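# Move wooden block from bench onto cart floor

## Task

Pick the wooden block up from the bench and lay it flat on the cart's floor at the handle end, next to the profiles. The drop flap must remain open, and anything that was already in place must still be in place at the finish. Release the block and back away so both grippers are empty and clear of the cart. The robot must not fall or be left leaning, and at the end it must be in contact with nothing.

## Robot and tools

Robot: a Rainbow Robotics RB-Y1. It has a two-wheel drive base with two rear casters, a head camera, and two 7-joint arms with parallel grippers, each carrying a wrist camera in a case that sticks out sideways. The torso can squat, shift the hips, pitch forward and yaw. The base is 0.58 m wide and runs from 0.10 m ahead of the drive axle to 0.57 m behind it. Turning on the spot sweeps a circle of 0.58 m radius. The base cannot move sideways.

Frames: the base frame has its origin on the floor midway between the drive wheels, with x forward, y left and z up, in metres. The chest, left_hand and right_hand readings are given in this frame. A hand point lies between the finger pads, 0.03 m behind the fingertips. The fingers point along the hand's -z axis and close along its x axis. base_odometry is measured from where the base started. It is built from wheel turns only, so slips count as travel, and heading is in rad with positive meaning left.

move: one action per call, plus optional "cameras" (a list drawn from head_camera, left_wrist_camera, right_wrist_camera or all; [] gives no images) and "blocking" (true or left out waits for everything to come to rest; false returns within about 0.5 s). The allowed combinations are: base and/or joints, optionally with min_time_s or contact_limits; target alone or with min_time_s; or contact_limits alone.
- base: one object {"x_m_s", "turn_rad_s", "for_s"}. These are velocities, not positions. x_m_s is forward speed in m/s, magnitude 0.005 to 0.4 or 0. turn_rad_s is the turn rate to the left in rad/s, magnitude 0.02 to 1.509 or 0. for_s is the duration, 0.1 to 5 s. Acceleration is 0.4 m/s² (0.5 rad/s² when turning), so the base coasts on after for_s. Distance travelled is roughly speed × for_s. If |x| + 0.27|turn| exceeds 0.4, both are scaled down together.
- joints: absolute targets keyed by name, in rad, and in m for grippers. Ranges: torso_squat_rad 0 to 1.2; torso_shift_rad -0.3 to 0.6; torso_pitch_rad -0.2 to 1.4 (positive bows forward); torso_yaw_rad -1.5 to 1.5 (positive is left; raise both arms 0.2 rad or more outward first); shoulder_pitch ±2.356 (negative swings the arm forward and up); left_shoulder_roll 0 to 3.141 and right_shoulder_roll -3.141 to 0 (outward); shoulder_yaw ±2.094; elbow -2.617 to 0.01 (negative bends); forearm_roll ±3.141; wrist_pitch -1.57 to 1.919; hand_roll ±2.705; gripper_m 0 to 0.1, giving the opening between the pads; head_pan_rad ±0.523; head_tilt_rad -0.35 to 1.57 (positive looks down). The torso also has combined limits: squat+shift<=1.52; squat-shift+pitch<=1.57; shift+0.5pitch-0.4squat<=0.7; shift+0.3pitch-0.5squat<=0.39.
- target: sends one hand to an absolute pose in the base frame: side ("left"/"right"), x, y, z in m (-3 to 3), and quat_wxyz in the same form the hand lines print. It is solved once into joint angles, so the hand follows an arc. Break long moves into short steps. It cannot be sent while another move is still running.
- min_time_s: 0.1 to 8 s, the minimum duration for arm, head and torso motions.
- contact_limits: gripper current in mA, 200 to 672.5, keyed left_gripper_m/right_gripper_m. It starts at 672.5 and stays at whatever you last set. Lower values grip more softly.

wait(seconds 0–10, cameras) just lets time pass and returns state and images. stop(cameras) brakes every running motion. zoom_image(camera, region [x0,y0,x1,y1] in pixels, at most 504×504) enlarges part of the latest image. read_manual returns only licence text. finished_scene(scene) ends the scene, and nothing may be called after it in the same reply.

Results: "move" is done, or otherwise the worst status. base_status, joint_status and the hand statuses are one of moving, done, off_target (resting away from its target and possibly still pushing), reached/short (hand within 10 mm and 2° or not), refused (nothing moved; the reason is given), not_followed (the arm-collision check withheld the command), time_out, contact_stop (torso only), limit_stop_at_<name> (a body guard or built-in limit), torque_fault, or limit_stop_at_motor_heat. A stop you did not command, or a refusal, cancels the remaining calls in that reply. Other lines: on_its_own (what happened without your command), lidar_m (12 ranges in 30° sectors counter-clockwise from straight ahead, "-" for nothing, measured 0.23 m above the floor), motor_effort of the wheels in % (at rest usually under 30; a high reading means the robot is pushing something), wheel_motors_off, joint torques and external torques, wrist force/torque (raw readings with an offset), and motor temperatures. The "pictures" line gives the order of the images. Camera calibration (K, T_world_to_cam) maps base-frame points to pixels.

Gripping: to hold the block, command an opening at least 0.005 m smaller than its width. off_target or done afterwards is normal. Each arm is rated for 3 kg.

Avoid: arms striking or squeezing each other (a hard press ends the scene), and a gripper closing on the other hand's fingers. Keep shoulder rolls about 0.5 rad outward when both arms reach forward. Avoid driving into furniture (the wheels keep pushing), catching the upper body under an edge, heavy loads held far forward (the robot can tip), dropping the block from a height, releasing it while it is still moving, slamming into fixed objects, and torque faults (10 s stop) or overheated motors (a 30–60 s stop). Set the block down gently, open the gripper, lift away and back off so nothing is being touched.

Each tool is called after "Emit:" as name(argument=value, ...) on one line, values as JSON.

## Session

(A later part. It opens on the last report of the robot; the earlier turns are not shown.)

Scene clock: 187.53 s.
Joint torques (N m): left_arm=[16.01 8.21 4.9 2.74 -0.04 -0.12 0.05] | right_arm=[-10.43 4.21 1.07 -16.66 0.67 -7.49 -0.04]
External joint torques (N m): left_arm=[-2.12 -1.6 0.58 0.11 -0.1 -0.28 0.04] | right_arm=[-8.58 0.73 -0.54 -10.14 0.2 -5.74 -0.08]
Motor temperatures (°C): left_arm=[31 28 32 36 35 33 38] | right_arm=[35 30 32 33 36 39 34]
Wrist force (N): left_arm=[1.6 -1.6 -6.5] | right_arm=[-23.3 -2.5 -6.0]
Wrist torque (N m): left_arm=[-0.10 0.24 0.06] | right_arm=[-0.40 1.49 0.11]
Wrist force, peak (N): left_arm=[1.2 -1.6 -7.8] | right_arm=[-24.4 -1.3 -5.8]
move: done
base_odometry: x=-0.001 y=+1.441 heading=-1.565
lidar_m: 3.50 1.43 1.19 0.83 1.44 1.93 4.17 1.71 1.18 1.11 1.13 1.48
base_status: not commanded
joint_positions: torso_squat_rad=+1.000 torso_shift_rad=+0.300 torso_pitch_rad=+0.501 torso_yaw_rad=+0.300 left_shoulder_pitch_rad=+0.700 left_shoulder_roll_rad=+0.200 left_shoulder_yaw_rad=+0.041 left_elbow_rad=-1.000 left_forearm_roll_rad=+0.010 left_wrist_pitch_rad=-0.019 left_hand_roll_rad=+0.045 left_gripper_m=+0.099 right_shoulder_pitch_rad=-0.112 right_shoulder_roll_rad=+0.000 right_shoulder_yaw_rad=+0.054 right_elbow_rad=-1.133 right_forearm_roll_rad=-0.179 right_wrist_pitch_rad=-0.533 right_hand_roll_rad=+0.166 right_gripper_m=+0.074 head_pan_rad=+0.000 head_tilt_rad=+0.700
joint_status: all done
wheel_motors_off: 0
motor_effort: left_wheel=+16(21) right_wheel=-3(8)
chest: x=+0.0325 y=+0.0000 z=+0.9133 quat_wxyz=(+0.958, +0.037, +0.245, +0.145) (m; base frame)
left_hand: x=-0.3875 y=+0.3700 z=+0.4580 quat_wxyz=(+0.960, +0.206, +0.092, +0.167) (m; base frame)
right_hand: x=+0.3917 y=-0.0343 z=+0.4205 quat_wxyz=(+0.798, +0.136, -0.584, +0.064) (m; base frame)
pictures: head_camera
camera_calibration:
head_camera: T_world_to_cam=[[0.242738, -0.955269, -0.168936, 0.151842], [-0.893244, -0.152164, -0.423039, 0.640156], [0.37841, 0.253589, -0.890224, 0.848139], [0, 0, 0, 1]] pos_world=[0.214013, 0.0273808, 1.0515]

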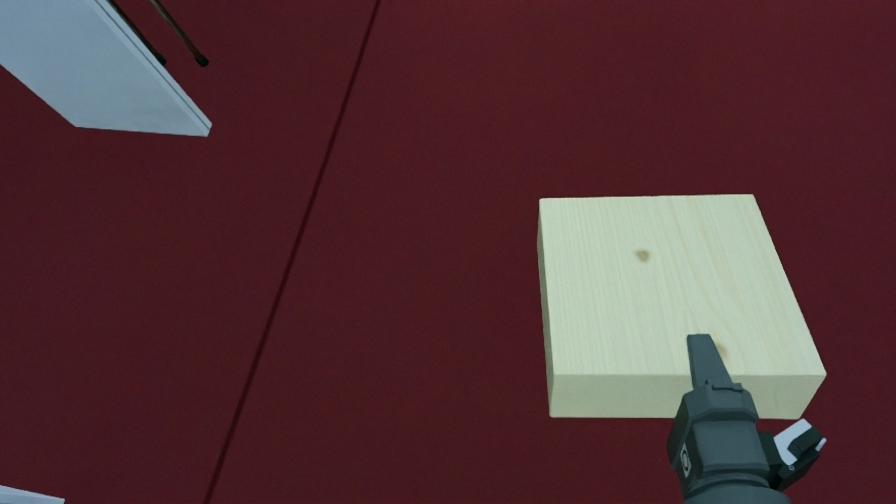

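Emit:
move(target={"side":"right","x":0.42,"y":-0.12,"z":0.55,"quat_wxyz":[0.6533,0.2706,-0.6533,0.2706]}, min_time_s=2.5, cameras=["head_camera"])

Emit:
move(joints={"torso_pitch_rad":0.85,"torso_yaw_rad":0.5}, min_time_s=3, cameras=["head_camera"])

Scene clock: 191.93 s.
Joint torques (N m): left_arm=[16.01 8.41 4.64 2.85 0.04 -0.07 -0.03] | right_arm=[-5.76 -7.23 -6.06 -17.07 -1.86 -7.69 -0.39]
External joint torques (N m): left_arm=[-2.11 -1.4 0.32 0.23 -0.02 -0.23 -0.04] | right_arm=[-5.06 -0.41 -2.07 -10.07 -1.63 -5.89 -0.44]
Motor temperatures (°C): left_arm=[31 28 32 36 35 33 38] | right_arm=[35 30 32 33 36 39 34]
Wrist force (N): left_arm=[1.6 -1.9 -6.8] | right_arm=[-24.1 0.5 0.4]
Wrist torque (N m): left_arm=[-0.10 0.22 0.07] | right_arm=[-0.21 1.56 0.15]
Wrist force, peak (N): left_arm=[1.3 -2.2 -7.8] | right_arm=[-25.1 0.8 0.3]
move: done
base_odometry: x=-0.001 y=+1.441 heading=-1.565
lidar_m: 3.49 1.44 1.19 0.84 1.45 1.93 4.18 1.70 1.17 1.11 1.13 1.48
base_status: not commanded
joint_positions: torso_squat_rad=+1.000 torso_shift_rad=+0.300 torso_pitch_rad=+0.501 torso_yaw_rad=+0.300 left_shoulder_pitch_rad=+0.700 left_shoulder_roll_rad=+0.200 left_shoulder_yaw_rad=+0.041 left_elbow_rad=-1.000 left_forearm_roll_rad=+0.010 left_wrist_pitch_rad=-0.019 left_hand_roll_rad=+0.045 left_gripper_m=+0.099 right_shoulder_pitch_rad=+0.026 right_shoulder_roll_rad=-0.685 right_shoulder_yaw_rad=+0.205 right_elbow_rad=-1.518 right_forearm_roll_rad=-0.005 right_wrist_pitch_rad=-0.683 right_hand_roll_rad=-0.336 right_gripper_m=+0.074 head_pan_rad=+0.000 head_tilt_rad=+0.700
joint_status: all done
wheel_motors_off: 0
motor_effort: left_wheel=+17(18) right_wheel=-2(3)
chest: x=+0.0325 y=+0.0000 z=+0.9133 quat_wxyz=(+0.958, +0.037, +0.245, +0.145) (m; base frame)
left_hand: x=-0.3875 y=+0.3700 z=+0.4580 quat_wxyz=(+0.960, +0.206, +0.092, +0.167) (m; base frame)
right_hand: x=+0.4194 y=-0.1205 z=+0.5483 quat_wxyz=(+0.655, +0.269, -0.652, +0.271) (m; base frame)
right_hand_status: reached (checked arc, planned for 2.5 s): 2 mm and 0.3 deg off.
pictures: head_camera
camera_calibration:
head_camera: T_world_to_cam=[[0.242738, -0.955269, -0.168936, 0.151842], [-0.893244, -0.152164, -0.423039, 0.640156], [0.37841, 0.253589, -0.890224, 0.848139], [0, 0, 0, 1]] pos_world=[0.214013, 0.0273808, 1.0515]

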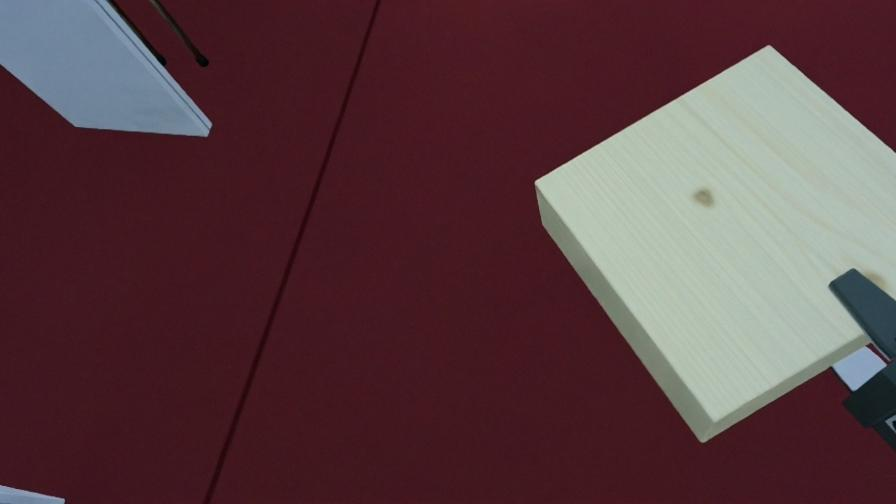

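Scene clock: 195.23 s.
Joint torques (N m): left_arm=[18.13 12.26 6.77 5.45 0 0.44 -0.07] | right_arm=[-1.21 -0.63 -2.1 -16.57 -0.3 -7.99 -0.4]
External joint torques (N m): left_arm=[-2.76 -1.87 0.65 0.35 -0.08 -0.24 -0.1] | right_arm=[-5.59 0.51 -1.93 -9.99 -0.48 -6.11 -0.45]
Motor temperatures (°C): left_arm=[31 28 32 36 35 33 38] | right_arm=[35 30 32 33 36 39 34]
Wrist force (N): left_arm=[2.7 -2.9 -5.7] | right_arm=[-22.8 -7.1 -2.6]
Wrist torque (N m): left_arm=[-0.01 0.24 0.03] | right_arm=[-0.73 1.40 0.10]
Wrist force, peak (N): left_arm=[2.0 -3.4 -7.1] | right_arm=[-23.7 -7.4 -3.1]
move: done
base_odometry: x=-0.001 y=+1.441 heading=-1.565
lidar_m: 3.49 1.46 1.19 0.85 1.46 1.95 4.19 1.70 1.18 1.11 1.14 1.48
base_status: not commanded
joint_positions: torso_squat_rad=+1.000 torso_shift_rad=+0.300 torso_pitch_rad=+0.851 torso_yaw_rad=+0.500 left_shoulder_pitch_rad=+0.700 left_shoulder_roll_rad=+0.200 left_shoulder_yaw_rad=+0.041 left_elbow_rad=-1.000 left_forearm_roll_rad=+0.010 left_wrist_pitch_rad=-0.019 left_hand_roll_rad=+0.045 left_gripper_m=+0.099 right_shoulder_pitch_rad=+0.026 right_shoulder_roll_rad=-0.685 right_shoulder_yaw_rad=+0.205 right_elbow_rad=-1.518 right_forearm_roll_rad=-0.006 right_wrist_pitch_rad=-0.683 right_hand_roll_rad=-0.336 right_gripper_m=+0.074 head_pan_rad=+0.000 head_tilt_rad=+0.700
joint_status: all done
wheel_motors_off: 0
motor_effort: left_wheel=+17(19) right_wheel=-4(4)
chest: x=+0.1165 y=+0.0000 z=+0.8459 quat_wxyz=(+0.883, +0.102, +0.400, +0.225) (m; base frame)
left_hand: x=-0.4805 y=+0.3328 z=+0.6152 quat_wxyz=(+0.899, +0.283, +0.262, +0.209) (m; base frame)
right_hand: x=+0.3640 y=-0.0160 z=+0.3601 quat_wxyz=(+0.717, +0.403, -0.521, +0.229) (m; base frame)
pictures: head_camera
camera_calibration:
head_camera: T_world_to_cam=[[0.291362, -0.877841, -0.380135, 0.293012], [-0.956586, -0.264418, -0.122578, 0.440037], [0.00708969, 0.399347, -0.916773, 0.822076], [0, 0, 0, 1]] pos_world=[0.329732, 0.0452785, 0.91898]

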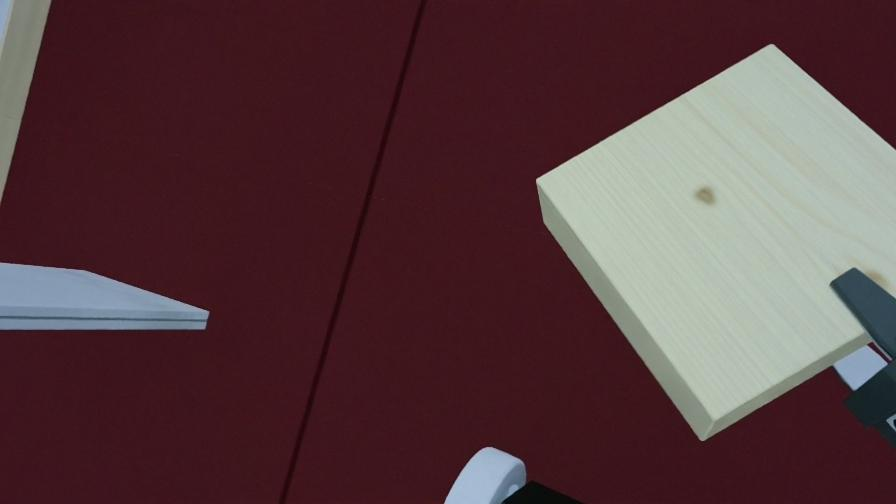

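Emit:
move(target={"side":"right","x":0.45,"y":-0.09,"z":0.56,"quat_wxyz":[0.529,0.469,-0.469,0.529]}, min_time_s=3, cameras=["head_camera"])

Emit:
move(target={"side":"right","x":0.45,"y":-0.09,"z":0.38,"quat_wxyz":[0.529,0.469,-0.469,0.529]}, min_time_s=2)

Scene clock: 202.00 s.
Joint torques (N m): left_arm=[18.47 12.44 7.09 5.35 -0.04 0.42 0.05] | right_arm=[-4.4 -2.93 -12.42 -11.95 -4.35 -5.69 -0.62]
External joint torques (N m): left_arm=[-2.42 -1.69 0.97 0.25 -0.12 -0.26 0.02] | right_arm=[-3.54 -0.64 -5.59 -7.35 -3.46 -4.38 -0.67]
Motor temperatures (°C): left_arm=[31 28 32 36 35 33 38] | right_arm=[35 30 32 33 36 39 34]
Wrist force (N): left_arm=[3.3 -3.4 -6.6] | right_arm=[-23.8 0.0 -2.0]
Wrist torque (N m): left_arm=[0.05 0.34 0.03] | right_arm=[-0.23 1.53 0.10]
Wrist force, peak (N): left_arm=[4.3 -2.9 -6.3] | right_arm=[-24.2 -7.2 -3.1]
move: done
base_odometry: x=-0.001 y=+1.441 heading=-1.565
lidar_m: 3.49 1.45 1.19 0.85 1.45 1.94 4.18 1.70 1.17 1.11 1.13 1.47
base_status: not commanded
joint_positions: torso_squat_rad=+1.000 torso_shift_rad=+0.300 torso_pitch_rad=+0.851 torso_yaw_rad=+0.500 left_shoulder_pitch_rad=+0.700 left_shoulder_roll_rad=+0.200 left_shoulder_yaw_rad=+0.041 left_elbow_rad=-1.000 left_forearm_roll_rad=+0.010 left_wrist_pitch_rad=-0.019 left_hand_roll_rad=+0.045 left_gripper_m=+0.099 right_shoulder_pitch_rad=+0.689 right_shoulder_roll_rad=-1.470 right_shoulder_yaw_rad=-0.643 right_elbow_rad=-2.027 right_forearm_roll_rad=+0.120 right_wrist_pitch_rad=-0.807 right_hand_roll_rad=-0.800 right_gripper_m=+0.074 head_pan_rad=+0.000 head_tilt_rad=+0.700
joint_status: all done
wheel_motors_off: 0
motor_effort: left_wheel=+17(19) right_wheel=-2(4)
chest: x=+0.1165 y=+0.0000 z=+0.8459 quat_wxyz=(+0.883, +0.102, +0.400, +0.225) (m; base frame)
left_hand: x=-0.4806 y=+0.3328 z=+0.6152 quat_wxyz=(+0.899, +0.283, +0.262, +0.209) (m; base frame)
right_hand: x=+0.4501 y=-0.0907 z=+0.5588 quat_wxyz=(+0.529, +0.469, -0.469, +0.529) (m; base frame)
right_hand_status: reached (checked arc, planned for 3.0 s): 1 mm and 0.1 deg off.
pictures: head_camera
camera_calibration:
head_camera: T_world_to_cam=[[0.291446, -0.877818, -0.380126, 0.292975], [-0.956561, -0.264494, -0.122613, 0.440064], [0.00709066, 0.399348, -0.916772, 0.822075], [0, 0, 0, 1]] pos_world=[0.329732, 0.0452783, 0.91898]

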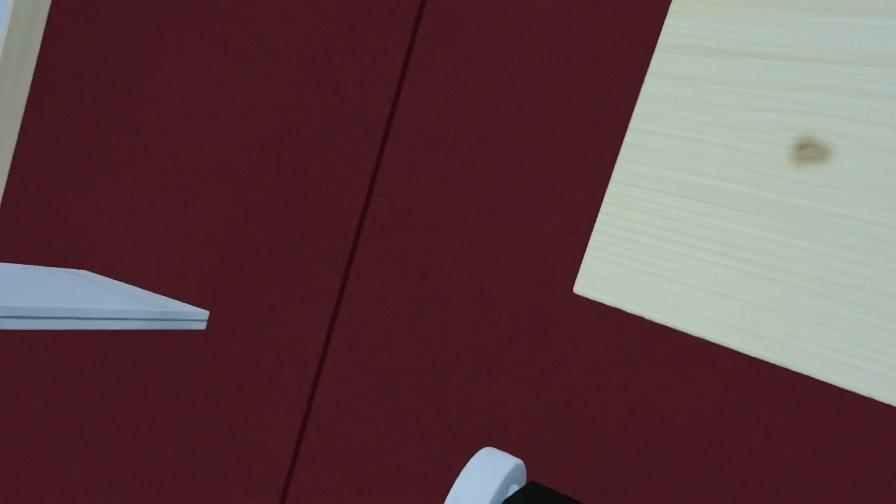

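Scene clock: 204.33 s.
Joint torques (N m): left_arm=[18.28 12.17 6.84 5.33 -0.07 0.47 0.04] | right_arm=[-8.75 -10.33 -7.73 -10.17 -3.84 -6.85 -0.05]
External joint torques (N m): left_arm=[-2.6 -1.96 0.72 0.23 -0.15 -0.21 0.02] | right_arm=[-6.05 1.49 -2.95 -6.65 -3.07 -5.24 -0.1]
Motor temperatures (°C): left_arm=[31 28 32 36 35 33 38] | right_arm=[35 30 32 33 36 39 34]
Wrist force (N): left_arm=[3.3 -3.0 -5.6] | right_arm=[-23.9 0.0 -2.6]
Wrist torque (N m): left_arm=[-0.01 0.33 0.01] | right_arm=[-0.28 1.49 0.14]
Wrist force, peak (N): left_arm=[3.4 -3.5 -6.2] | right_arm=[-25.6 0.3 -2.1]
move: done
base_odometry: x=-0.001 y=+1.441 heading=-1.565
lidar_m: 3.50 1.43 1.19 0.85 1.47 1.94 4.18 1.69 1.19 1.11 1.13 1.47
base_status: not commanded
joint_positions: torso_squat_rad=+1.000 torso_shift_rad=+0.300 torso_pitch_rad=+0.851 torso_yaw_rad=+0.500 left_shoulder_pitch_rad=+0.700 left_shoulder_roll_rad=+0.200 left_shoulder_yaw_rad=+0.041 left_elbow_rad=-1.000 left_forearm_roll_rad=+0.010 left_wrist_pitch_rad=-0.019 left_hand_roll_rad=+0.045 left_gripper_m=+0.099 right_shoulder_pitch_rad=-0.352 right_shoulder_roll_rad=-1.303 right_shoulder_yaw_rad=+0.444 right_elbow_rad=-1.185 right_forearm_roll_rad=+0.184 right_wrist_pitch_rad=-1.120 right_hand_roll_rad=-0.555 right_gripper_m=+0.074 head_pan_rad=+0.000 head_tilt_rad=+0.700
joint_status: all done
wheel_motors_off: 0
motor_effort: left_wheel=+17(18) right_wheel=-3(4)
chest: x=+0.1165 y=+0.0000 z=+0.8459 quat_wxyz=(+0.883, +0.102, +0.400, +0.225) (m; base frame)
left_hand: x=-0.4806 y=+0.3328 z=+0.6152 quat_wxyz=(+0.899, +0.283, +0.262, +0.209) (m; base frame)
right_hand: x=+0.4493 y=-0.0908 z=+0.3789 quat_wxyz=(+0.531, +0.468, -0.467, +0.530) (m; base frame)
right_hand_status: reached (checked arc, planned for 2.0 s): 2 mm and 0.3 deg off.
pictures: head_camera, left_wrist_camera, right_wrist_camera
camera_calibration:
head_camera: T_world_to_cam=[[0.291474, -0.87781, -0.380122, 0.292962], [-0.956552, -0.26452, -0.122624, 0.440073], [0.00709099, 0.399349, -0.916772, 0.822074], [0, 0, 0, 1]] pos_world=[0.329732, 0.0452782, 0.91898]
left_wrist_camera: T_world_to_cam=[[0.763659, 0.547, -0.342951, 0.39539], [0.493294, -0.837053, -0.236652, 0.69026], [-0.416516, 0.0115458, -0.909055, 0.427735], [0, 0, 0, 1]] pos_world=[-0.464285, 0.356567, 0.687784]
right_wrist_camera: T_world_to_cam=[[0.0274215, -0.0990356, -0.994706, 0.354287], [-0.86164, -0.506816, 0.0267068, 0.358093], [-0.506778, 0.856346, -0.0992307, 0.415184], [0, 0, 0, 1]] pos_world=[0.509238, -0.138967, 0.384047]

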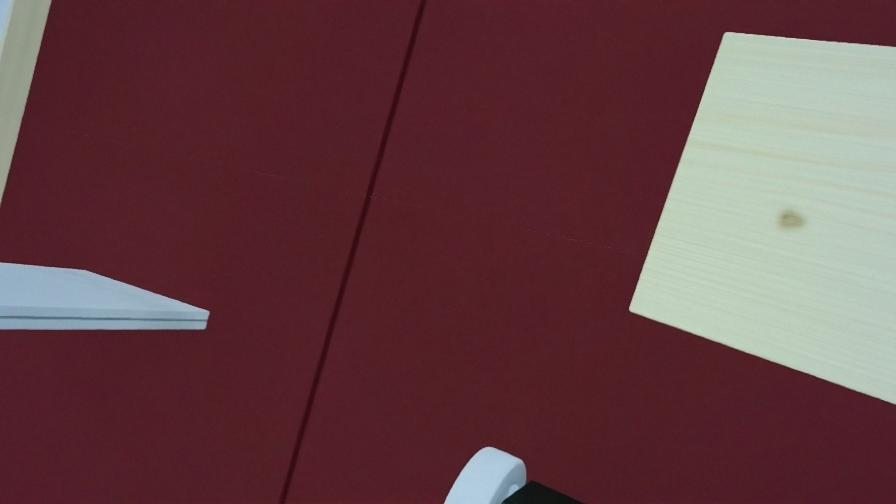

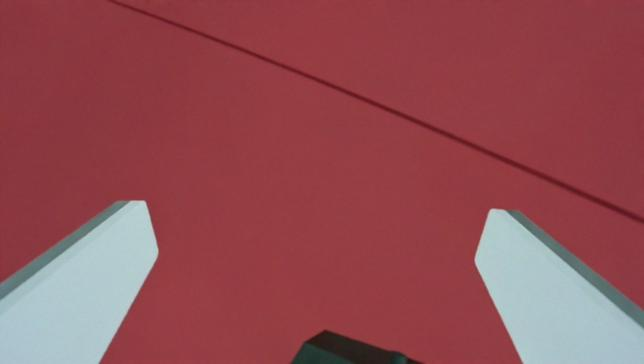

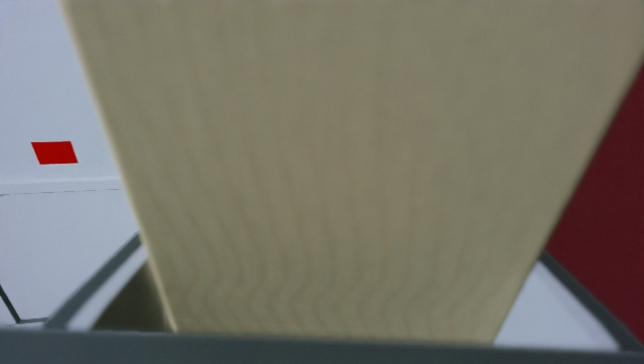

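Emit:
move(joints={"right_shoulder_pitch_rad":-1.196,"right_shoulder_roll_rad":-1.492,"right_shoulder_yaw_rad":1.907,"right_elbow_rad":-1.187,"right_forearm_roll_rad":-0.711,"right_wrist_pitch_rad":-1.2505,"right_hand_roll_rad":-0.057}, min_time_s=4, cameras=["head_camera"])

Scene clock: 244.00 s.
Joint torques (N m): left_arm=[18.67 12.15 6.98 5.31 0.03 0.44 -0.05] | right_arm=[-12.16 -11.42 -5.61 -6.28 -0.46 -8.16 -0.05]
External joint torques (N m): left_arm=[-2.21 -1.98 0.86 0.21 -0.05 -0.24 -0.08] | right_arm=[-5.88 0.29 -2.6 -5.38 -0.4 -6.27 -0.1]
Motor temperatures (°C): left_arm=[32 29 32 36 34 33 38] | right_arm=[34 31 32 32 36 39 34]
Wrist force (N): left_arm=[3.5 -2.4 -5.9] | right_arm=[-23.9 1.0 -2.2]
Wrist torque (N m): left_arm=[-0.05 0.37 0.07] | right_arm=[-0.12 1.52 0.12]
Wrist force, peak (N): left_arm=[3.4 -3.2 -6.6] | right_arm=[-25.5 1.0 -2.2]
move: done
base_odometry: x=-0.001 y=+1.441 heading=-1.565
lidar_m: 3.50 1.45 1.20 0.83 1.46 1.94 4.17 1.69 1.18 1.11 1.12 1.47
base_status: not commanded
joint_positions: torso_squat_rad=+1.000 torso_shift_rad=+0.300 torso_pitch_rad=+0.851 torso_yaw_rad=+0.500 left_shoulder_pitch_rad=+0.700 left_shoulder_roll_rad=+0.200 left_shoulder_yaw_rad=+0.041 left_elbow_rad=-1.000 left_forearm_roll_rad=+0.010 left_wrist_pitch_rad=-0.019 left_hand_roll_rad=+0.045 left_gripper_m=+0.099 right_shoulder_pitch_rad=-1.194 right_shoulder_roll_rad=-1.492 right_shoulder_yaw_rad=+1.908 right_elbow_rad=-1.186 right_forearm_roll_rad=-0.711 right_wrist_pitch_rad=-1.249 right_hand_roll_rad=-0.057 right_gripper_m=+0.074 head_pan_rad=+0.000 head_tilt_rad=+0.700
joint_status: all done
wheel_motors_off: 0
motor_effort: left_wheel=+16(17) right_wheel=-2(5)
chest: x=+0.1165 y=+0.0000 z=+0.8459 quat_wxyz=(+0.883, +0.102, +0.400, +0.225) (m; base frame)
left_hand: x=-0.4806 y=+0.3328 z=+0.6152 quat_wxyz=(+0.899, +0.283, +0.262, +0.209) (m; base frame)
right_hand: x=+0.4510 y=-0.0910 z=+0.3802 quat_wxyz=(+0.530, +0.467, -0.469, +0.530) (m; base frame)
pictures: head_camera
camera_calibration:
head_camera: T_world_to_cam=[[0.291474, -0.87781, -0.380122, 0.292962], [-0.956552, -0.26452, -0.122624, 0.440073], [0.00709099, 0.399349, -0.916772, 0.822074], [0, 0, 0, 1]] pos_world=[0.329732, 0.0452782, 0.91898]

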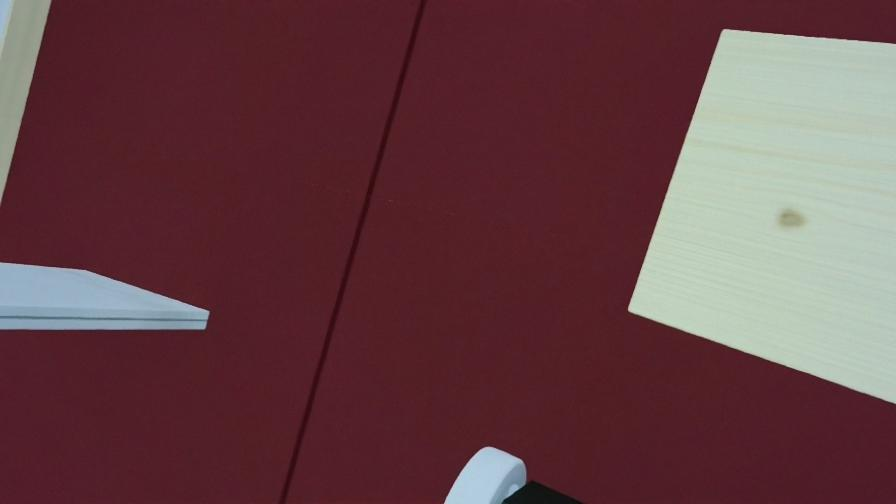

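Emit:
move(joints={"torso_squat_rad":0.35,"torso_pitch_rad":0.55,"head_pan_rad":-0.4}, min_time_s=3, cameras=["head_camera","right_wrist_camera"])

Emit:
move(base={"turn_rad_s":-0.12,"for_s":0.7}, cameras=[])

Emit:
move(base={"x_m_s":0.3,"for_s":5.0}, cameras=["head_camera"])

Scene clock: 257.60 s.
Joint torques (N m): left_arm=[15.69 10.46 6.22 2.84 0 -0.05 -0.06] | right_arm=[-16.35 -12.15 -9.33 -2.81 -2.68 -7.53 -0.09]
External joint torques (N m): left_arm=[-1.94 -1.82 0.92 0.22 -0.07 -0.23 -0.08] | right_arm=[-6.17 0.47 -4.22 -3.62 -2.09 -5.76 -0.13]
Motor temperatures (°C): left_arm=[32 29 32 36 34 33 38] | right_arm=[35 31 32 32 36 39 34]
Wrist force (N): left_arm=[1.7 -2.5 -5.6] | right_arm=[-23.1 7.9 -2.0]
Wrist torque (N m): left_arm=[-0.05 0.21 0.07] | right_arm=[0.28 1.43 0.19]
Wrist force, peak (N): left_arm=[3.2 -3.0 -6.9] | right_arm=[-25.3 0.6 -2.5]
move: done
base_odometry: x=-0.001 y=+1.441 heading=-1.565
lidar_m: 3.48 1.45 1.21 0.84 1.45 1.93 4.17 1.69 1.18 1.11 1.13 1.48
base_status: not commanded
joint_positions: torso_squat_rad=+0.350 torso_shift_rad=+0.300 torso_pitch_rad=+0.551 torso_yaw_rad=+0.500 left_shoulder_pitch_rad=+0.700 left_shoulder_roll_rad=+0.200 left_shoulder_yaw_rad=+0.041 left_elbow_rad=-1.000 left_forearm_roll_rad=+0.010 left_wrist_pitch_rad=-0.019 left_hand_roll_rad=+0.045 left_gripper_m=+0.099 right_shoulder_pitch_rad=-1.194 right_shoulder_roll_rad=-1.492 right_shoulder_yaw_rad=+1.908 right_elbow_rad=-1.186 right_forearm_roll_rad=-0.711 right_wrist_pitch_rad=-1.249 right_hand_roll_rad=-0.057 right_gripper_m=+0.074 head_pan_rad=-0.400 head_tilt_rad=+0.700
joint_status: all done
wheel_motors_off: 0
motor_effort: left_wheel=+16(17) right_wheel=-3(5)
chest: x=+0.1285 y=+0.0000 z=+1.1723 quat_wxyz=(+0.932, +0.067, +0.264, +0.238) (m; base frame)
left_hand: x=-0.3738 y=+0.3328 z=+0.7755 quat_wxyz=(+0.928, +0.249, +0.125, +0.249) (m; base frame)
right_hand: x=+0.5854 y=-0.0910 z=+0.8261 quat_wxyz=(+0.454, +0.383, -0.543, +0.594) (m; base frame)
pictures: head_camera, right_wrist_camera
camera_calibration:
head_camera: T_world_to_cam=[[0.0673615, -0.994642, -0.0784172, 0.0972928], [-0.929198, -0.0339147, -0.368022, 0.774412], [0.363391, 0.0976556, -0.926505, 1.08811], [0, 0, 0, 1]] pos_world=[0.31762, 0.0167755, 1.30077]
right_wrist_camera: T_world_to_cam=[[0.322398, -0.0968262, -0.941639, 0.579121], [-0.830319, -0.506614, -0.23219, 0.658864], [-0.454566, 0.856719, -0.243728, 0.617616], [0, 0, 0, 1]] pos_world=[0.641107, -0.139259, 0.848835]

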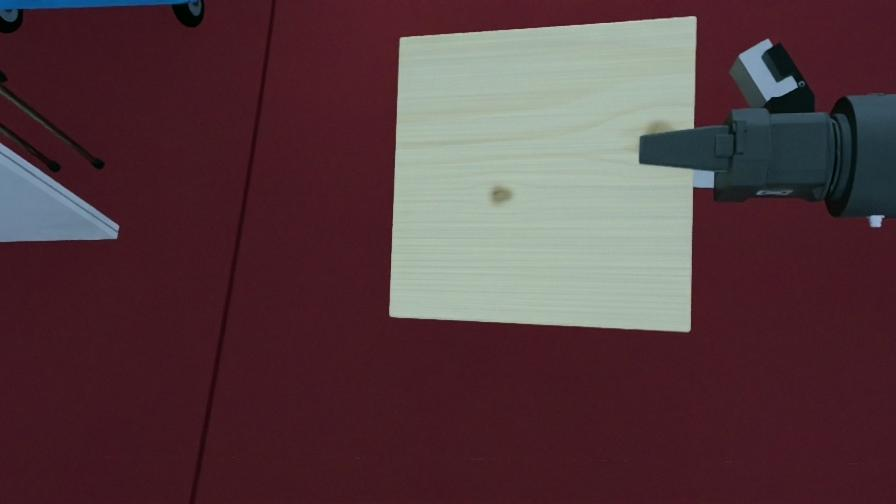

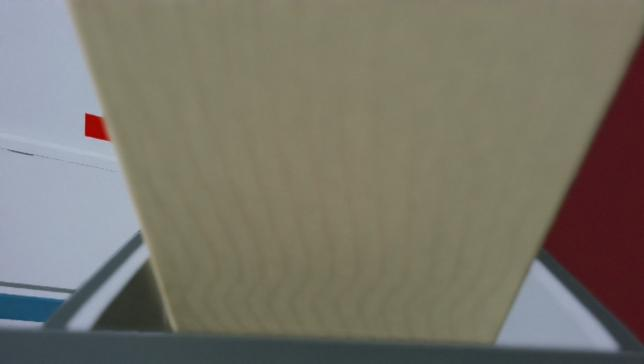

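Scene clock: 258.87 s.
Joint torques (N m): left_arm=[15.5 10.62 6.05 2.54 0.03 -0.03 0.01] | right_arm=[-16.38 -12.45 -9.39 -2.33 -2.72 -7.52 -0.02]
External joint torques (N m): left_arm=[-2.13 -1.66 0.75 -0.07 -0.05 -0.2 -0.01] | right_arm=[-6.2 0.16 -4.28 -3.14 -2.12 -5.75 -0.07]
Motor temperatures (°C): left_arm=[32 29 32 36 34 33 38] | right_arm=[35 31 32 32 36 39 34]
Wrist force (N): left_arm=[1.5 -1.5 -5.9] | right_arm=[-23.2 7.5 -1.7]
Wrist torque (N m): left_arm=[-0.16 0.21 0.07] | right_arm=[0.34 1.40 0.16]
Wrist force, peak (N): left_arm=[2.0 -2.6 -7.4] | right_arm=[-24.0 7.2 -1.9]
move: done
base_odometry: x=-0.001 y=+1.441 heading=-1.649
lidar_m: 2.83 1.45 1.20 0.85 1.43 1.80 3.74 1.88 1.22 1.10 1.11 1.38
base_status: done (sent for 0.7 of 0.7 s)
joint_positions: torso_squat_rad=+0.350 torso_shift_rad=+0.300 torso_pitch_rad=+0.551 torso_yaw_rad=+0.500 left_shoulder_pitch_rad=+0.700 left_shoulder_roll_rad=+0.200 left_shoulder_yaw_rad=+0.041 left_elbow_rad=-1.000 left_forearm_roll_rad=+0.010 left_wrist_pitch_rad=-0.019 left_hand_roll_rad=+0.045 left_gripper_m=+0.099 right_shoulder_pitch_rad=-1.194 right_shoulder_roll_rad=-1.492 right_shoulder_yaw_rad=+1.908 right_elbow_rad=-1.186 right_forearm_roll_rad=-0.711 right_wrist_pitch_rad=-1.249 right_hand_roll_rad=-0.057 right_gripper_m=+0.074 head_pan_rad=-0.400 head_tilt_rad=+0.700
joint_status: not commanded
wheel_motors_off: 0
motor_effort: left_wheel=+17(31) right_wheel=-4(22)
chest: x=+0.1285 y=+0.0001 z=+1.1723 quat_wxyz=(+0.932, +0.067, +0.264, +0.238) (m; base frame)
left_hand: x=-0.3738 y=+0.3328 z=+0.7755 quat_wxyz=(+0.928, +0.249, +0.125, +0.249) (m; base frame)
right_hand: x=+0.5853 y=-0.0909 z=+0.8261 quat_wxyz=(+0.454, +0.383, -0.543, +0.594) (m; base frame)
pictures: none
No camera images: "cameras" was empty.

Scene clock: 265.03 s.
Joint torques (N m): left_arm=[15.58 10.51 6.12 2.61 -0.02 -0.08 -0.07] | right_arm=[-16.94 -12.54 -10.09 -2.29 -2.78 -7.53 0.01]
External joint torques (N m): left_arm=[-2.06 -1.77 0.82 0 -0.09 -0.25 -0.08] | right_arm=[-6.77 0.08 -4.99 -3.09 -2.19 -5.76 -0.03]
Motor temperatures (°C): left_arm=[32 29 32 36 34 33 38] | right_arm=[35 31 32 31 36 39 34]
Wrist force (N): left_arm=[1.4 -1.8 -6.3] | right_arm=[-23.6 7.8 -1.6]
Wrist torque (N m): left_arm=[-0.14 0.19 0.00] | right_arm=[0.28 1.45 0.16]
Wrist force, peak (N): left_arm=[2.3 -1.6 -7.7] | right_arm=[-24.4 7.4 -1.1]
move: done
base_odometry: x=-0.117 y=-0.054 heading=-1.649
lidar_m: 2.23 2.85 0.93 0.84 0.86 1.70 4.26 1.51 0.98 0.89 0.88 1.10
base_status: done (sent for 5 of 5 s)
joint_positions: torso_squat_rad=+0.350 torso_shift_rad=+0.300 torso_pitch_rad=+0.551 torso_yaw_rad=+0.500 left_shoulder_pitch_rad=+0.700 left_shoulder_roll_rad=+0.200 left_shoulder_yaw_rad=+0.041 left_elbow_rad=-1.000 left_forearm_roll_rad=+0.010 left_wrist_pitch_rad=-0.019 left_hand_roll_rad=+0.045 left_gripper_m=+0.099 right_shoulder_pitch_rad=-1.194 right_shoulder_roll_rad=-1.492 right_shoulder_yaw_rad=+1.908 right_elbow_rad=-1.186 right_forearm_roll_rad=-0.711 right_wrist_pitch_rad=-1.249 right_hand_roll_rad=-0.057 right_gripper_m=+0.074 head_pan_rad=-0.400 head_tilt_rad=+0.700
joint_status: not commanded
wheel_motors_off: 0
motor_effort: left_wheel=-2(42) right_wheel=+0(26)
chest: x=+0.1286 y=+0.0001 z=+1.1723 quat_wxyz=(+0.932, +0.067, +0.264, +0.238) (m; base frame)
left_hand: x=-0.3737 y=+0.3329 z=+0.7755 quat_wxyz=(+0.928, +0.249, +0.125, +0.249) (m; base frame)
right_hand: x=+0.5852 y=-0.0909 z=+0.8260 quat_wxyz=(+0.454, +0.384, -0.542, +0.594) (m; base frame)
pictures: head_camera
camera_calibration:
head_camera: T_world_to_cam=[[0.0673628, -0.994642, -0.0784145, 0.0972743], [-0.929245, -0.0339294, -0.367903, 0.774329], [0.363271, 0.0976492, -0.926552, 1.08808], [0, 0, 0, 1]] pos_world=[0.317721, 0.0167755, 1.30067]

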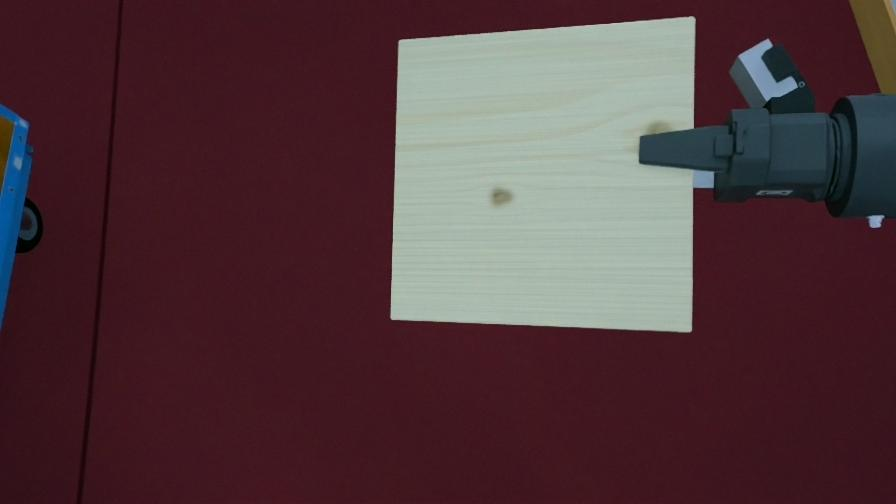

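Emit:
move(base={"turn_rad_s":0.5,"for_s":3.3}, cameras=["head_camera"])

Scene clock: 271.17 s.
Joint torques (N m): left_arm=[15.69 10.33 6.04 2.89 -0.04 -0.06 0.04] | right_arm=[-16.67 -12.38 -9.71 -2.38 -2.75 -7.56 0.02]
External joint torques (N m): left_arm=[-1.95 -1.96 0.74 0.27 -0.11 -0.23 0.02] | right_arm=[-6.5 0.24 -4.6 -3.18 -2.16 -5.79 -0.02]
Motor temperatures (°C): left_arm=[32 29 32 36 34 33 38] | right_arm=[35 31 32 31 36 39 34]
Wrist force (N): left_arm=[0.8 -2.1 -6.1] | right_arm=[-22.0 7.6 -1.8]
Wrist torque (N m): left_arm=[-0.09 0.15 0.08] | right_arm=[0.32 1.47 0.20]
Wrist force, peak (N): left_arm=[1.4 -1.8 -7.6] | right_arm=[-23.9 7.9 -1.7]
move: done
base_odometry: x=-0.117 y=-0.054 heading=+0.000
lidar_m: 0.85 0.88 1.70 4.44 1.34 0.93 0.89 0.92 1.20 2.83 1.27 0.90
base_status: done (sent for 3.3 of 3.3 s)
joint_positions: torso_squat_rad=+0.350 torso_shift_rad=+0.300 torso_pitch_rad=+0.551 torso_yaw_rad=+0.500 left_shoulder_pitch_rad=+0.700 left_shoulder_roll_rad=+0.200 left_shoulder_yaw_rad=+0.041 left_elbow_rad=-1.000 left_forearm_roll_rad=+0.010 left_wrist_pitch_rad=-0.019 left_hand_roll_rad=+0.045 left_gripper_m=+0.099 right_shoulder_pitch_rad=-1.194 right_shoulder_roll_rad=-1.492 right_shoulder_yaw_rad=+1.908 right_elbow_rad=-1.186 right_forearm_roll_rad=-0.711 right_wrist_pitch_rad=-1.249 right_hand_roll_rad=-0.057 right_gripper_m=+0.074 head_pan_rad=-0.400 head_tilt_rad=+0.700
joint_status: not commanded
wheel_motors_off: 0
motor_effort: left_wheel=-5(36) right_wheel=+16(32)
chest: x=+0.1286 y=+0.0001 z=+1.1723 quat_wxyz=(+0.932, +0.067, +0.264, +0.238) (m; base frame)
left_hand: x=-0.3738 y=+0.3329 z=+0.7755 quat_wxyz=(+0.928, +0.249, +0.125, +0.249) (m; base frame)
right_hand: x=+0.5852 y=-0.0909 z=+0.8260 quat_wxyz=(+0.454, +0.384, -0.542, +0.594) (m; base frame)
pictures: head_camera
camera_calibration:
head_camera: T_world_to_cam=[[0.0674555, -0.994639, -0.0783794, 0.0971989], [-0.929238, -0.0340279, -0.367912, 0.77434], [0.363272, 0.0976508, -0.926551, 1.08808], [0, 0, 0, 1]] pos_world=[0.317721, 0.0167752, 1.30067]

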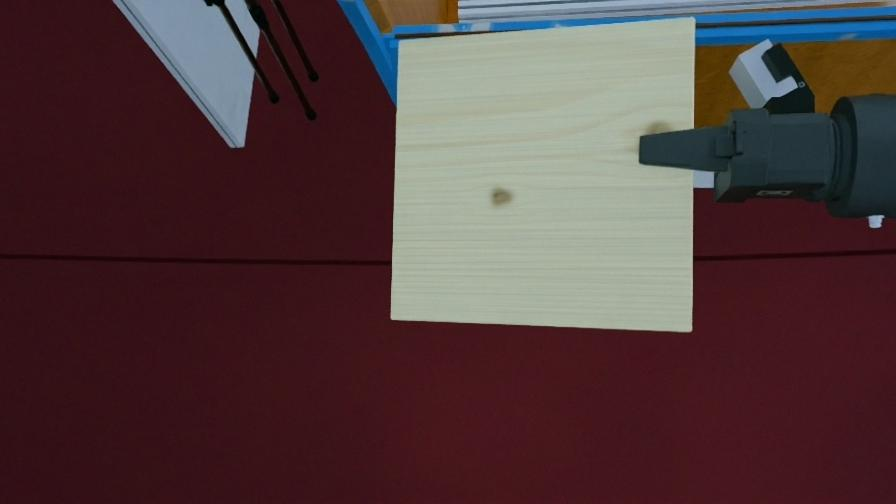

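Emit:
move(base={"turn_rad_s":-0.1,"for_s":1.0}, cameras=[])

Emit:
move(base={"x_m_s":0.2,"for_s":1.5}, cameras=[])

Emit:
move(base={"turn_rad_s":0.1,"for_s":1.24}, cameras=["head_camera"])

Scene clock: 276.20 s.
Joint torques (N m): left_arm=[15.44 10.44 6.14 2.59 0.09 -0.07 -0.06] | right_arm=[-16.81 -12.65 -10.25 -2.12 -2.71 -7.53 -0.07]
External joint torques (N m): left_arm=[-2.2 -1.84 0.83 -0.02 0.01 -0.24 -0.08] | right_arm=[-6.64 -0.04 -5.15 -2.92 -2.12 -5.76 -0.12]
Motor temperatures (°C): left_arm=[32 29 32 36 34 33 38] | right_arm=[35 31 32 31 36 39 34]
Wrist force (N): left_arm=[1.8 -1.5 -6.3] | right_arm=[-23.3 7.5 -1.7]
Wrist torque (N m): left_arm=[-0.17 0.25 0.07] | right_arm=[0.29 1.43 0.18]
Wrist force, peak (N): left_arm=[1.8 -1.6 -7.6] | right_arm=[-24.0 7.5 -1.7]
move: done
base_odometry: x=-0.117 y=-0.054 heading=-0.099
lidar_m: 0.84 0.86 1.71 4.15 1.52 0.96 0.88 0.89 1.11 2.20 2.89 0.93
base_status: done (sent for 1 of 1 s)
joint_positions: torso_squat_rad=+0.350 torso_shift_rad=+0.300 torso_pitch_rad=+0.551 torso_yaw_rad=+0.500 left_shoulder_pitch_rad=+0.700 left_shoulder_roll_rad=+0.200 left_shoulder_yaw_rad=+0.041 left_elbow_rad=-1.000 left_forearm_roll_rad=+0.010 left_wrist_pitch_rad=-0.019 left_hand_roll_rad=+0.045 left_gripper_m=+0.099 right_shoulder_pitch_rad=-1.194 right_shoulder_roll_rad=-1.492 right_shoulder_yaw_rad=+1.908 right_elbow_rad=-1.186 right_forearm_roll_rad=-0.711 right_wrist_pitch_rad=-1.249 right_hand_roll_rad=-0.057 right_gripper_m=+0.074 head_pan_rad=-0.400 head_tilt_rad=+0.700
joint_status: not commanded
wheel_motors_off: 0
motor_effort: left_wheel=+4(12) right_wheel=-11(26)
chest: x=+0.1286 y=+0.0001 z=+1.1723 quat_wxyz=(+0.932, +0.067, +0.264, +0.238) (m; base frame)
left_hand: x=-0.3737 y=+0.3329 z=+0.7755 quat_wxyz=(+0.928, +0.249, +0.125, +0.249) (m; base frame)
right_hand: x=+0.5852 y=-0.0909 z=+0.8260 quat_wxyz=(+0.454, +0.384, -0.542, +0.594) (m; base frame)
pictures: none
No camera images: "cameras" was empty.

Scene clock: 278.60 s.
Joint torques (N m): left_arm=[15.62 10.32 5.97 2.64 0.01 0.04 -0.06] | right_arm=[-17.06 -12.71 -10.27 -2.25 -2.71 -7.68 0.06]
External joint torques (N m): left_arm=[-2.02 -1.96 0.67 0.02 -0.07 -0.13 -0.07] | right_arm=[-6.89 -0.1 -5.16 -3.05 -2.12 -5.9 0.02]
Motor temperatures (°C): left_arm=[32 29 32 36 34 33 38] | right_arm=[35 31 32 31 36 39 34]
Wrist force (N): left_arm=[1.8 -1.6 -6.5] | right_arm=[-23.3 7.9 -2.3]
Wrist torque (N m): left_arm=[-0.12 0.28 0.04] | right_arm=[0.27 1.39 0.15]
Wrist force, peak (N): left_arm=[1.5 -2.6 -7.5] | right_arm=[-24.6 7.5 -2.4]
move: done
base_odometry: x=+0.181 y=-0.084 heading=-0.098
lidar_m: 0.54 0.55 1.01 3.43 2.02 1.28 1.19 1.20 1.48 2.97 0.94 0.62
base_status: done (sent for 1.5 of 1.5 s)
joint_positions: torso_squat_rad=+0.350 torso_shift_rad=+0.300 torso_pitch_rad=+0.551 torso_yaw_rad=+0.500 left_shoulder_pitch_rad=+0.700 left_shoulder_roll_rad=+0.200 left_shoulder_yaw_rad=+0.041 left_elbow_rad=-1.000 left_forearm_roll_rad=+0.010 left_wrist_pitch_rad=-0.019 left_hand_roll_rad=+0.045 left_gripper_m=+0.099 right_shoulder_pitch_rad=-1.194 right_shoulder_roll_rad=-1.492 right_shoulder_yaw_rad=+1.908 right_elbow_rad=-1.186 right_forearm_roll_rad=-0.711 right_wrist_pitch_rad=-1.249 right_hand_roll_rad=-0.057 right_gripper_m=+0.074 head_pan_rad=-0.400 head_tilt_rad=+0.700
joint_status: not commanded
wheel_motors_off: 0
motor_effort: left_wheel=+14(46) right_wheel=-14(29)
chest: x=+0.1286 y=+0.0001 z=+1.1723 quat_wxyz=(+0.932, +0.067, +0.264, +0.238) (m; base frame)
left_hand: x=-0.3737 y=+0.3329 z=+0.7755 quat_wxyz=(+0.928, +0.249, +0.125, +0.249) (m; base frame)
right_hand: x=+0.5852 y=-0.0909 z=+0.8260 quat_wxyz=(+0.454, +0.384, -0.542, +0.594) (m; base frame)
pictures: none
No camera images: "cameras" was empty.

Scene clock: 280.37 s.
Joint torques (N m): left_arm=[15.73 10.49 5.97 2.64 -0.03 0.04 0.09] | right_arm=[-17.03 -12.73 -10.45 -2.29 -2.9 -7.6 -0.08]
External joint torques (N m): left_arm=[-1.9 -1.79 0.66 0.03 -0.11 -0.13 0.08] | right_arm=[-6.85 -0.12 -5.34 -3.1 -2.31 -5.83 -0.13]
Motor temperatures (°C): left_arm=[32 29 32 36 34 33 38] | right_arm=[35 31 32 31 36 39 34]
Wrist force (N): left_arm=[1.6 -1.9 -6.8] | right_arm=[-23.4 7.5 -1.6]
Wrist torque (N m): left_arm=[-0.10 0.23 0.07] | right_arm=[0.23 1.43 0.18]
Wrist force, peak (N): left_arm=[1.5 -2.6 -7.2] | right_arm=[-23.8 8.0 -1.2]
move: done
base_odometry: x=+0.181 y=-0.084 heading=+0.025
lidar_m: 0.55 0.56 1.58 4.83 1.74 1.24 1.17 1.23 1.63 4.12 0.81 0.58
base_status: done (sent for 1.23 of 1.23 s)
joint_positions: torso_squat_rad=+0.350 torso_shift_rad=+0.300 torso_pitch_rad=+0.551 torso_yaw_rad=+0.500 left_shoulder_pitch_rad=+0.700 left_shoulder_roll_rad=+0.200 left_shoulder_yaw_rad=+0.041 left_elbow_rad=-1.000 left_forearm_roll_rad=+0.010 left_wrist_pitch_rad=-0.019 left_hand_roll_rad=+0.045 left_gripper_m=+0.099 right_shoulder_pitch_rad=-1.194 right_shoulder_roll_rad=-1.492 right_shoulder_yaw_rad=+1.908 right_elbow_rad=-1.186 right_forearm_roll_rad=-0.710 right_wrist_pitch_rad=-1.249 right_hand_roll_rad=-0.057 right_gripper_m=+0.074 head_pan_rad=-0.400 head_tilt_rad=+0.700
joint_status: not commanded
wheel_motors_off: 0
motor_effort: left_wheel=-13(28) right_wheel=+3(20)
chest: x=+0.1286 y=+0.0001 z=+1.1723 quat_wxyz=(+0.932, +0.067, +0.264, +0.238) (m; base frame)
left_hand: x=-0.3737 y=+0.3329 z=+0.7755 quat_wxyz=(+0.928, +0.249, +0.125, +0.249) (m; base frame)
right_hand: x=+0.5852 y=-0.0909 z=+0.8260 quat_wxyz=(+0.454, +0.384, -0.542, +0.594) (m; base frame)
pictures: head_camera
camera_calibration:
head_camera: T_world_to_cam=[[0.0673628, -0.994642, -0.0784145, 0.0972743], [-0.929245, -0.0339294, -0.367903, 0.774329], [0.363271, 0.0976492, -0.926552, 1.08808], [0, 0, 0, 1]] pos_world=[0.317721, 0.0167755, 1.30067]

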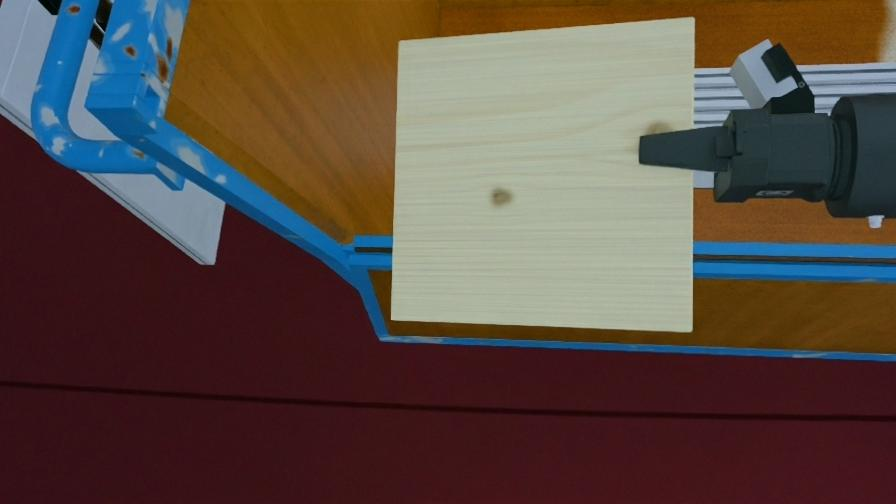

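Emit:
move(base={"turn_rad_s":0.05,"for_s":0.46}, cameras=[])

Emit:
move(base={"x_m_s":0.15,"for_s":1.87}, cameras=["head_camera"])

Scene clock: 289.97 s.
Joint torques (N m): left_arm=[15.36 10.16 6.05 2.58 0.03 0.12 -0.12] | right_arm=[-16.63 -12.51 -10.28 -2.19 -2.81 -7.65 0.05]
External joint torques (N m): left_arm=[-2.27 -2.12 0.75 -0.04 -0.04 -0.05 -0.14] | right_arm=[-6.45 0.1 -5.17 -2.99 -2.22 -5.87 0]
Motor temperatures (°C): left_arm=[32 29 32 36 34 33 38] | right_arm=[35 31 32 31 36 39 34]
Wrist force (N): left_arm=[2.1 -1.5 -6.3] | right_arm=[-23.0 7.7 -1.5]
Wrist torque (N m): left_arm=[-0.16 0.27 0.03] | right_arm=[0.25 1.46 0.17]
Wrist force, peak (N): left_arm=[2.4 -2.0 -7.1] | right_arm=[-23.9 7.8 -2.2]
move: done
base_odometry: x=+0.182 y=-0.084 heading=+0.047
lidar_m: 0.55 0.58 1.58 4.80 1.71 1.22 1.17 1.23 1.67 4.44 0.79 0.58
base_status: done (sent for 0.47 of 0.47 s)
joint_positions: torso_squat_rad=+0.350 torso_shift_rad=+0.300 torso_pitch_rad=+0.551 torso_yaw_rad=+0.500 left_shoulder_pitch_rad=+0.700 left_shoulder_roll_rad=+0.200 left_shoulder_yaw_rad=+0.041 left_elbow_rad=-1.000 left_forearm_roll_rad=+0.010 left_wrist_pitch_rad=-0.019 left_hand_roll_rad=+0.045 left_gripper_m=+0.099 right_shoulder_pitch_rad=-1.194 right_shoulder_roll_rad=-1.492 right_shoulder_yaw_rad=+1.908 right_elbow_rad=-1.186 right_forearm_roll_rad=-0.710 right_wrist_pitch_rad=-1.249 right_hand_roll_rad=-0.057 right_gripper_m=+0.074 head_pan_rad=-0.400 head_tilt_rad=+0.700
joint_status: not commanded
wheel_motors_off: 0
motor_effort: left_wheel=-17(37) right_wheel=+4(24)
chest: x=+0.1286 y=+0.0001 z=+1.1723 quat_wxyz=(+0.932, +0.067, +0.264, +0.238) (m; base frame)
left_hand: x=-0.3737 y=+0.3329 z=+0.7755 quat_wxyz=(+0.928, +0.249, +0.125, +0.249) (m; base frame)
right_hand: x=+0.5852 y=-0.0909 z=+0.8260 quat_wxyz=(+0.454, +0.384, -0.542, +0.594) (m; base frame)
pictures: none
No camera images: "cameras" was empty.

Scene clock: 292.53 s.
Joint torques (N m): left_arm=[15.71 10.45 6.08 2.67 0.02 -0.18 0] | right_arm=[-16.98 -12.62 -10.4 -2.44 -2.82 -7.6 -0.14]
External joint torques (N m): left_arm=[-1.93 -1.84 0.78 0.05 -0.05 -0.35 -0.02] | right_arm=[-6.81 0 -5.29 -3.24 -2.23 -5.75 -0.18]
Motor temperatures (°C): left_arm=[32 29 32 36 34 33 38] | right_arm=[35 31 32 31 36 39 34]
Wrist force (N): left_arm=[1.6 -2.1 -6.4] | right_arm=[-23.0 8.5 -1.5]
Wrist torque (N m): left_arm=[-0.08 0.21 0.04] | right_arm=[0.28 1.39 0.17]
Wrist force, peak (N): left_arm=[1.4 -2.6 -7.3] | right_arm=[-24.5 8.0 -1.6]
move: done
base_odometry: x=+0.461 y=-0.071 heading=+0.047
lidar_m: 0.27 0.28 0.81 4.13 2.11 1.51 1.45 1.53 2.07 4.54 0.40 0.28
base_status: done (sent for 1.87 of 1.87 s)
joint_positions: torso_squat_rad=+0.350 torso_shift_rad=+0.300 torso_pitch_rad=+0.551 torso_yaw_rad=+0.500 left_shoulder_pitch_rad=+0.700 left_shoulder_roll_rad=+0.200 left_shoulder_yaw_rad=+0.041 left_elbow_rad=-1.000 left_forearm_roll_rad=+0.010 left_wrist_pitch_rad=-0.019 left_hand_roll_rad=+0.045 left_gripper_m=+0.099 right_shoulder_pitch_rad=-1.194 right_shoulder_roll_rad=-1.492 right_shoulder_yaw_rad=+1.908 right_elbow_rad=-1.186 right_forearm_roll_rad=-0.710 right_wrist_pitch_rad=-1.249 right_hand_roll_rad=-0.057 right_gripper_m=+0.074 head_pan_rad=-0.400 head_tilt_rad=+0.700
joint_status: not commanded
wheel_motors_off: 0
motor_effort: left_wheel=-1(24) right_wheel=+1(40)
chest: x=+0.1286 y=+0.0001 z=+1.1723 quat_wxyz=(+0.932, +0.067, +0.264, +0.238) (m; base frame)
left_hand: x=-0.3737 y=+0.3329 z=+0.7755 quat_wxyz=(+0.928, +0.249, +0.125, +0.249) (m; base frame)
right_hand: x=+0.5852 y=-0.0909 z=+0.8260 quat_wxyz=(+0.454, +0.384, -0.542, +0.594) (m; base frame)
pictures: head_camera
camera_calibration:
head_camera: T_world_to_cam=[[0.0673628, -0.994642, -0.0784145, 0.0972743], [-0.929245, -0.0339294, -0.367903, 0.774329], [0.363271, 0.0976492, -0.926552, 1.08808], [0, 0, 0, 1]] pos_world=[0.317721, 0.0167755, 1.30067]

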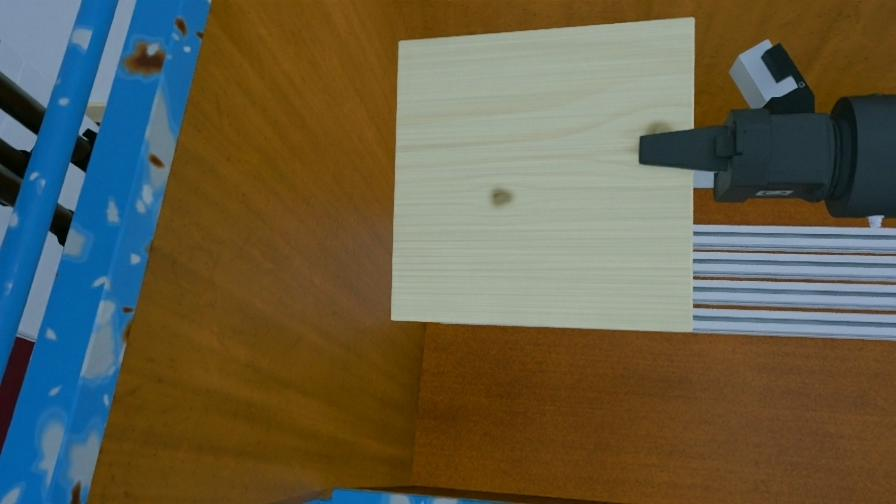

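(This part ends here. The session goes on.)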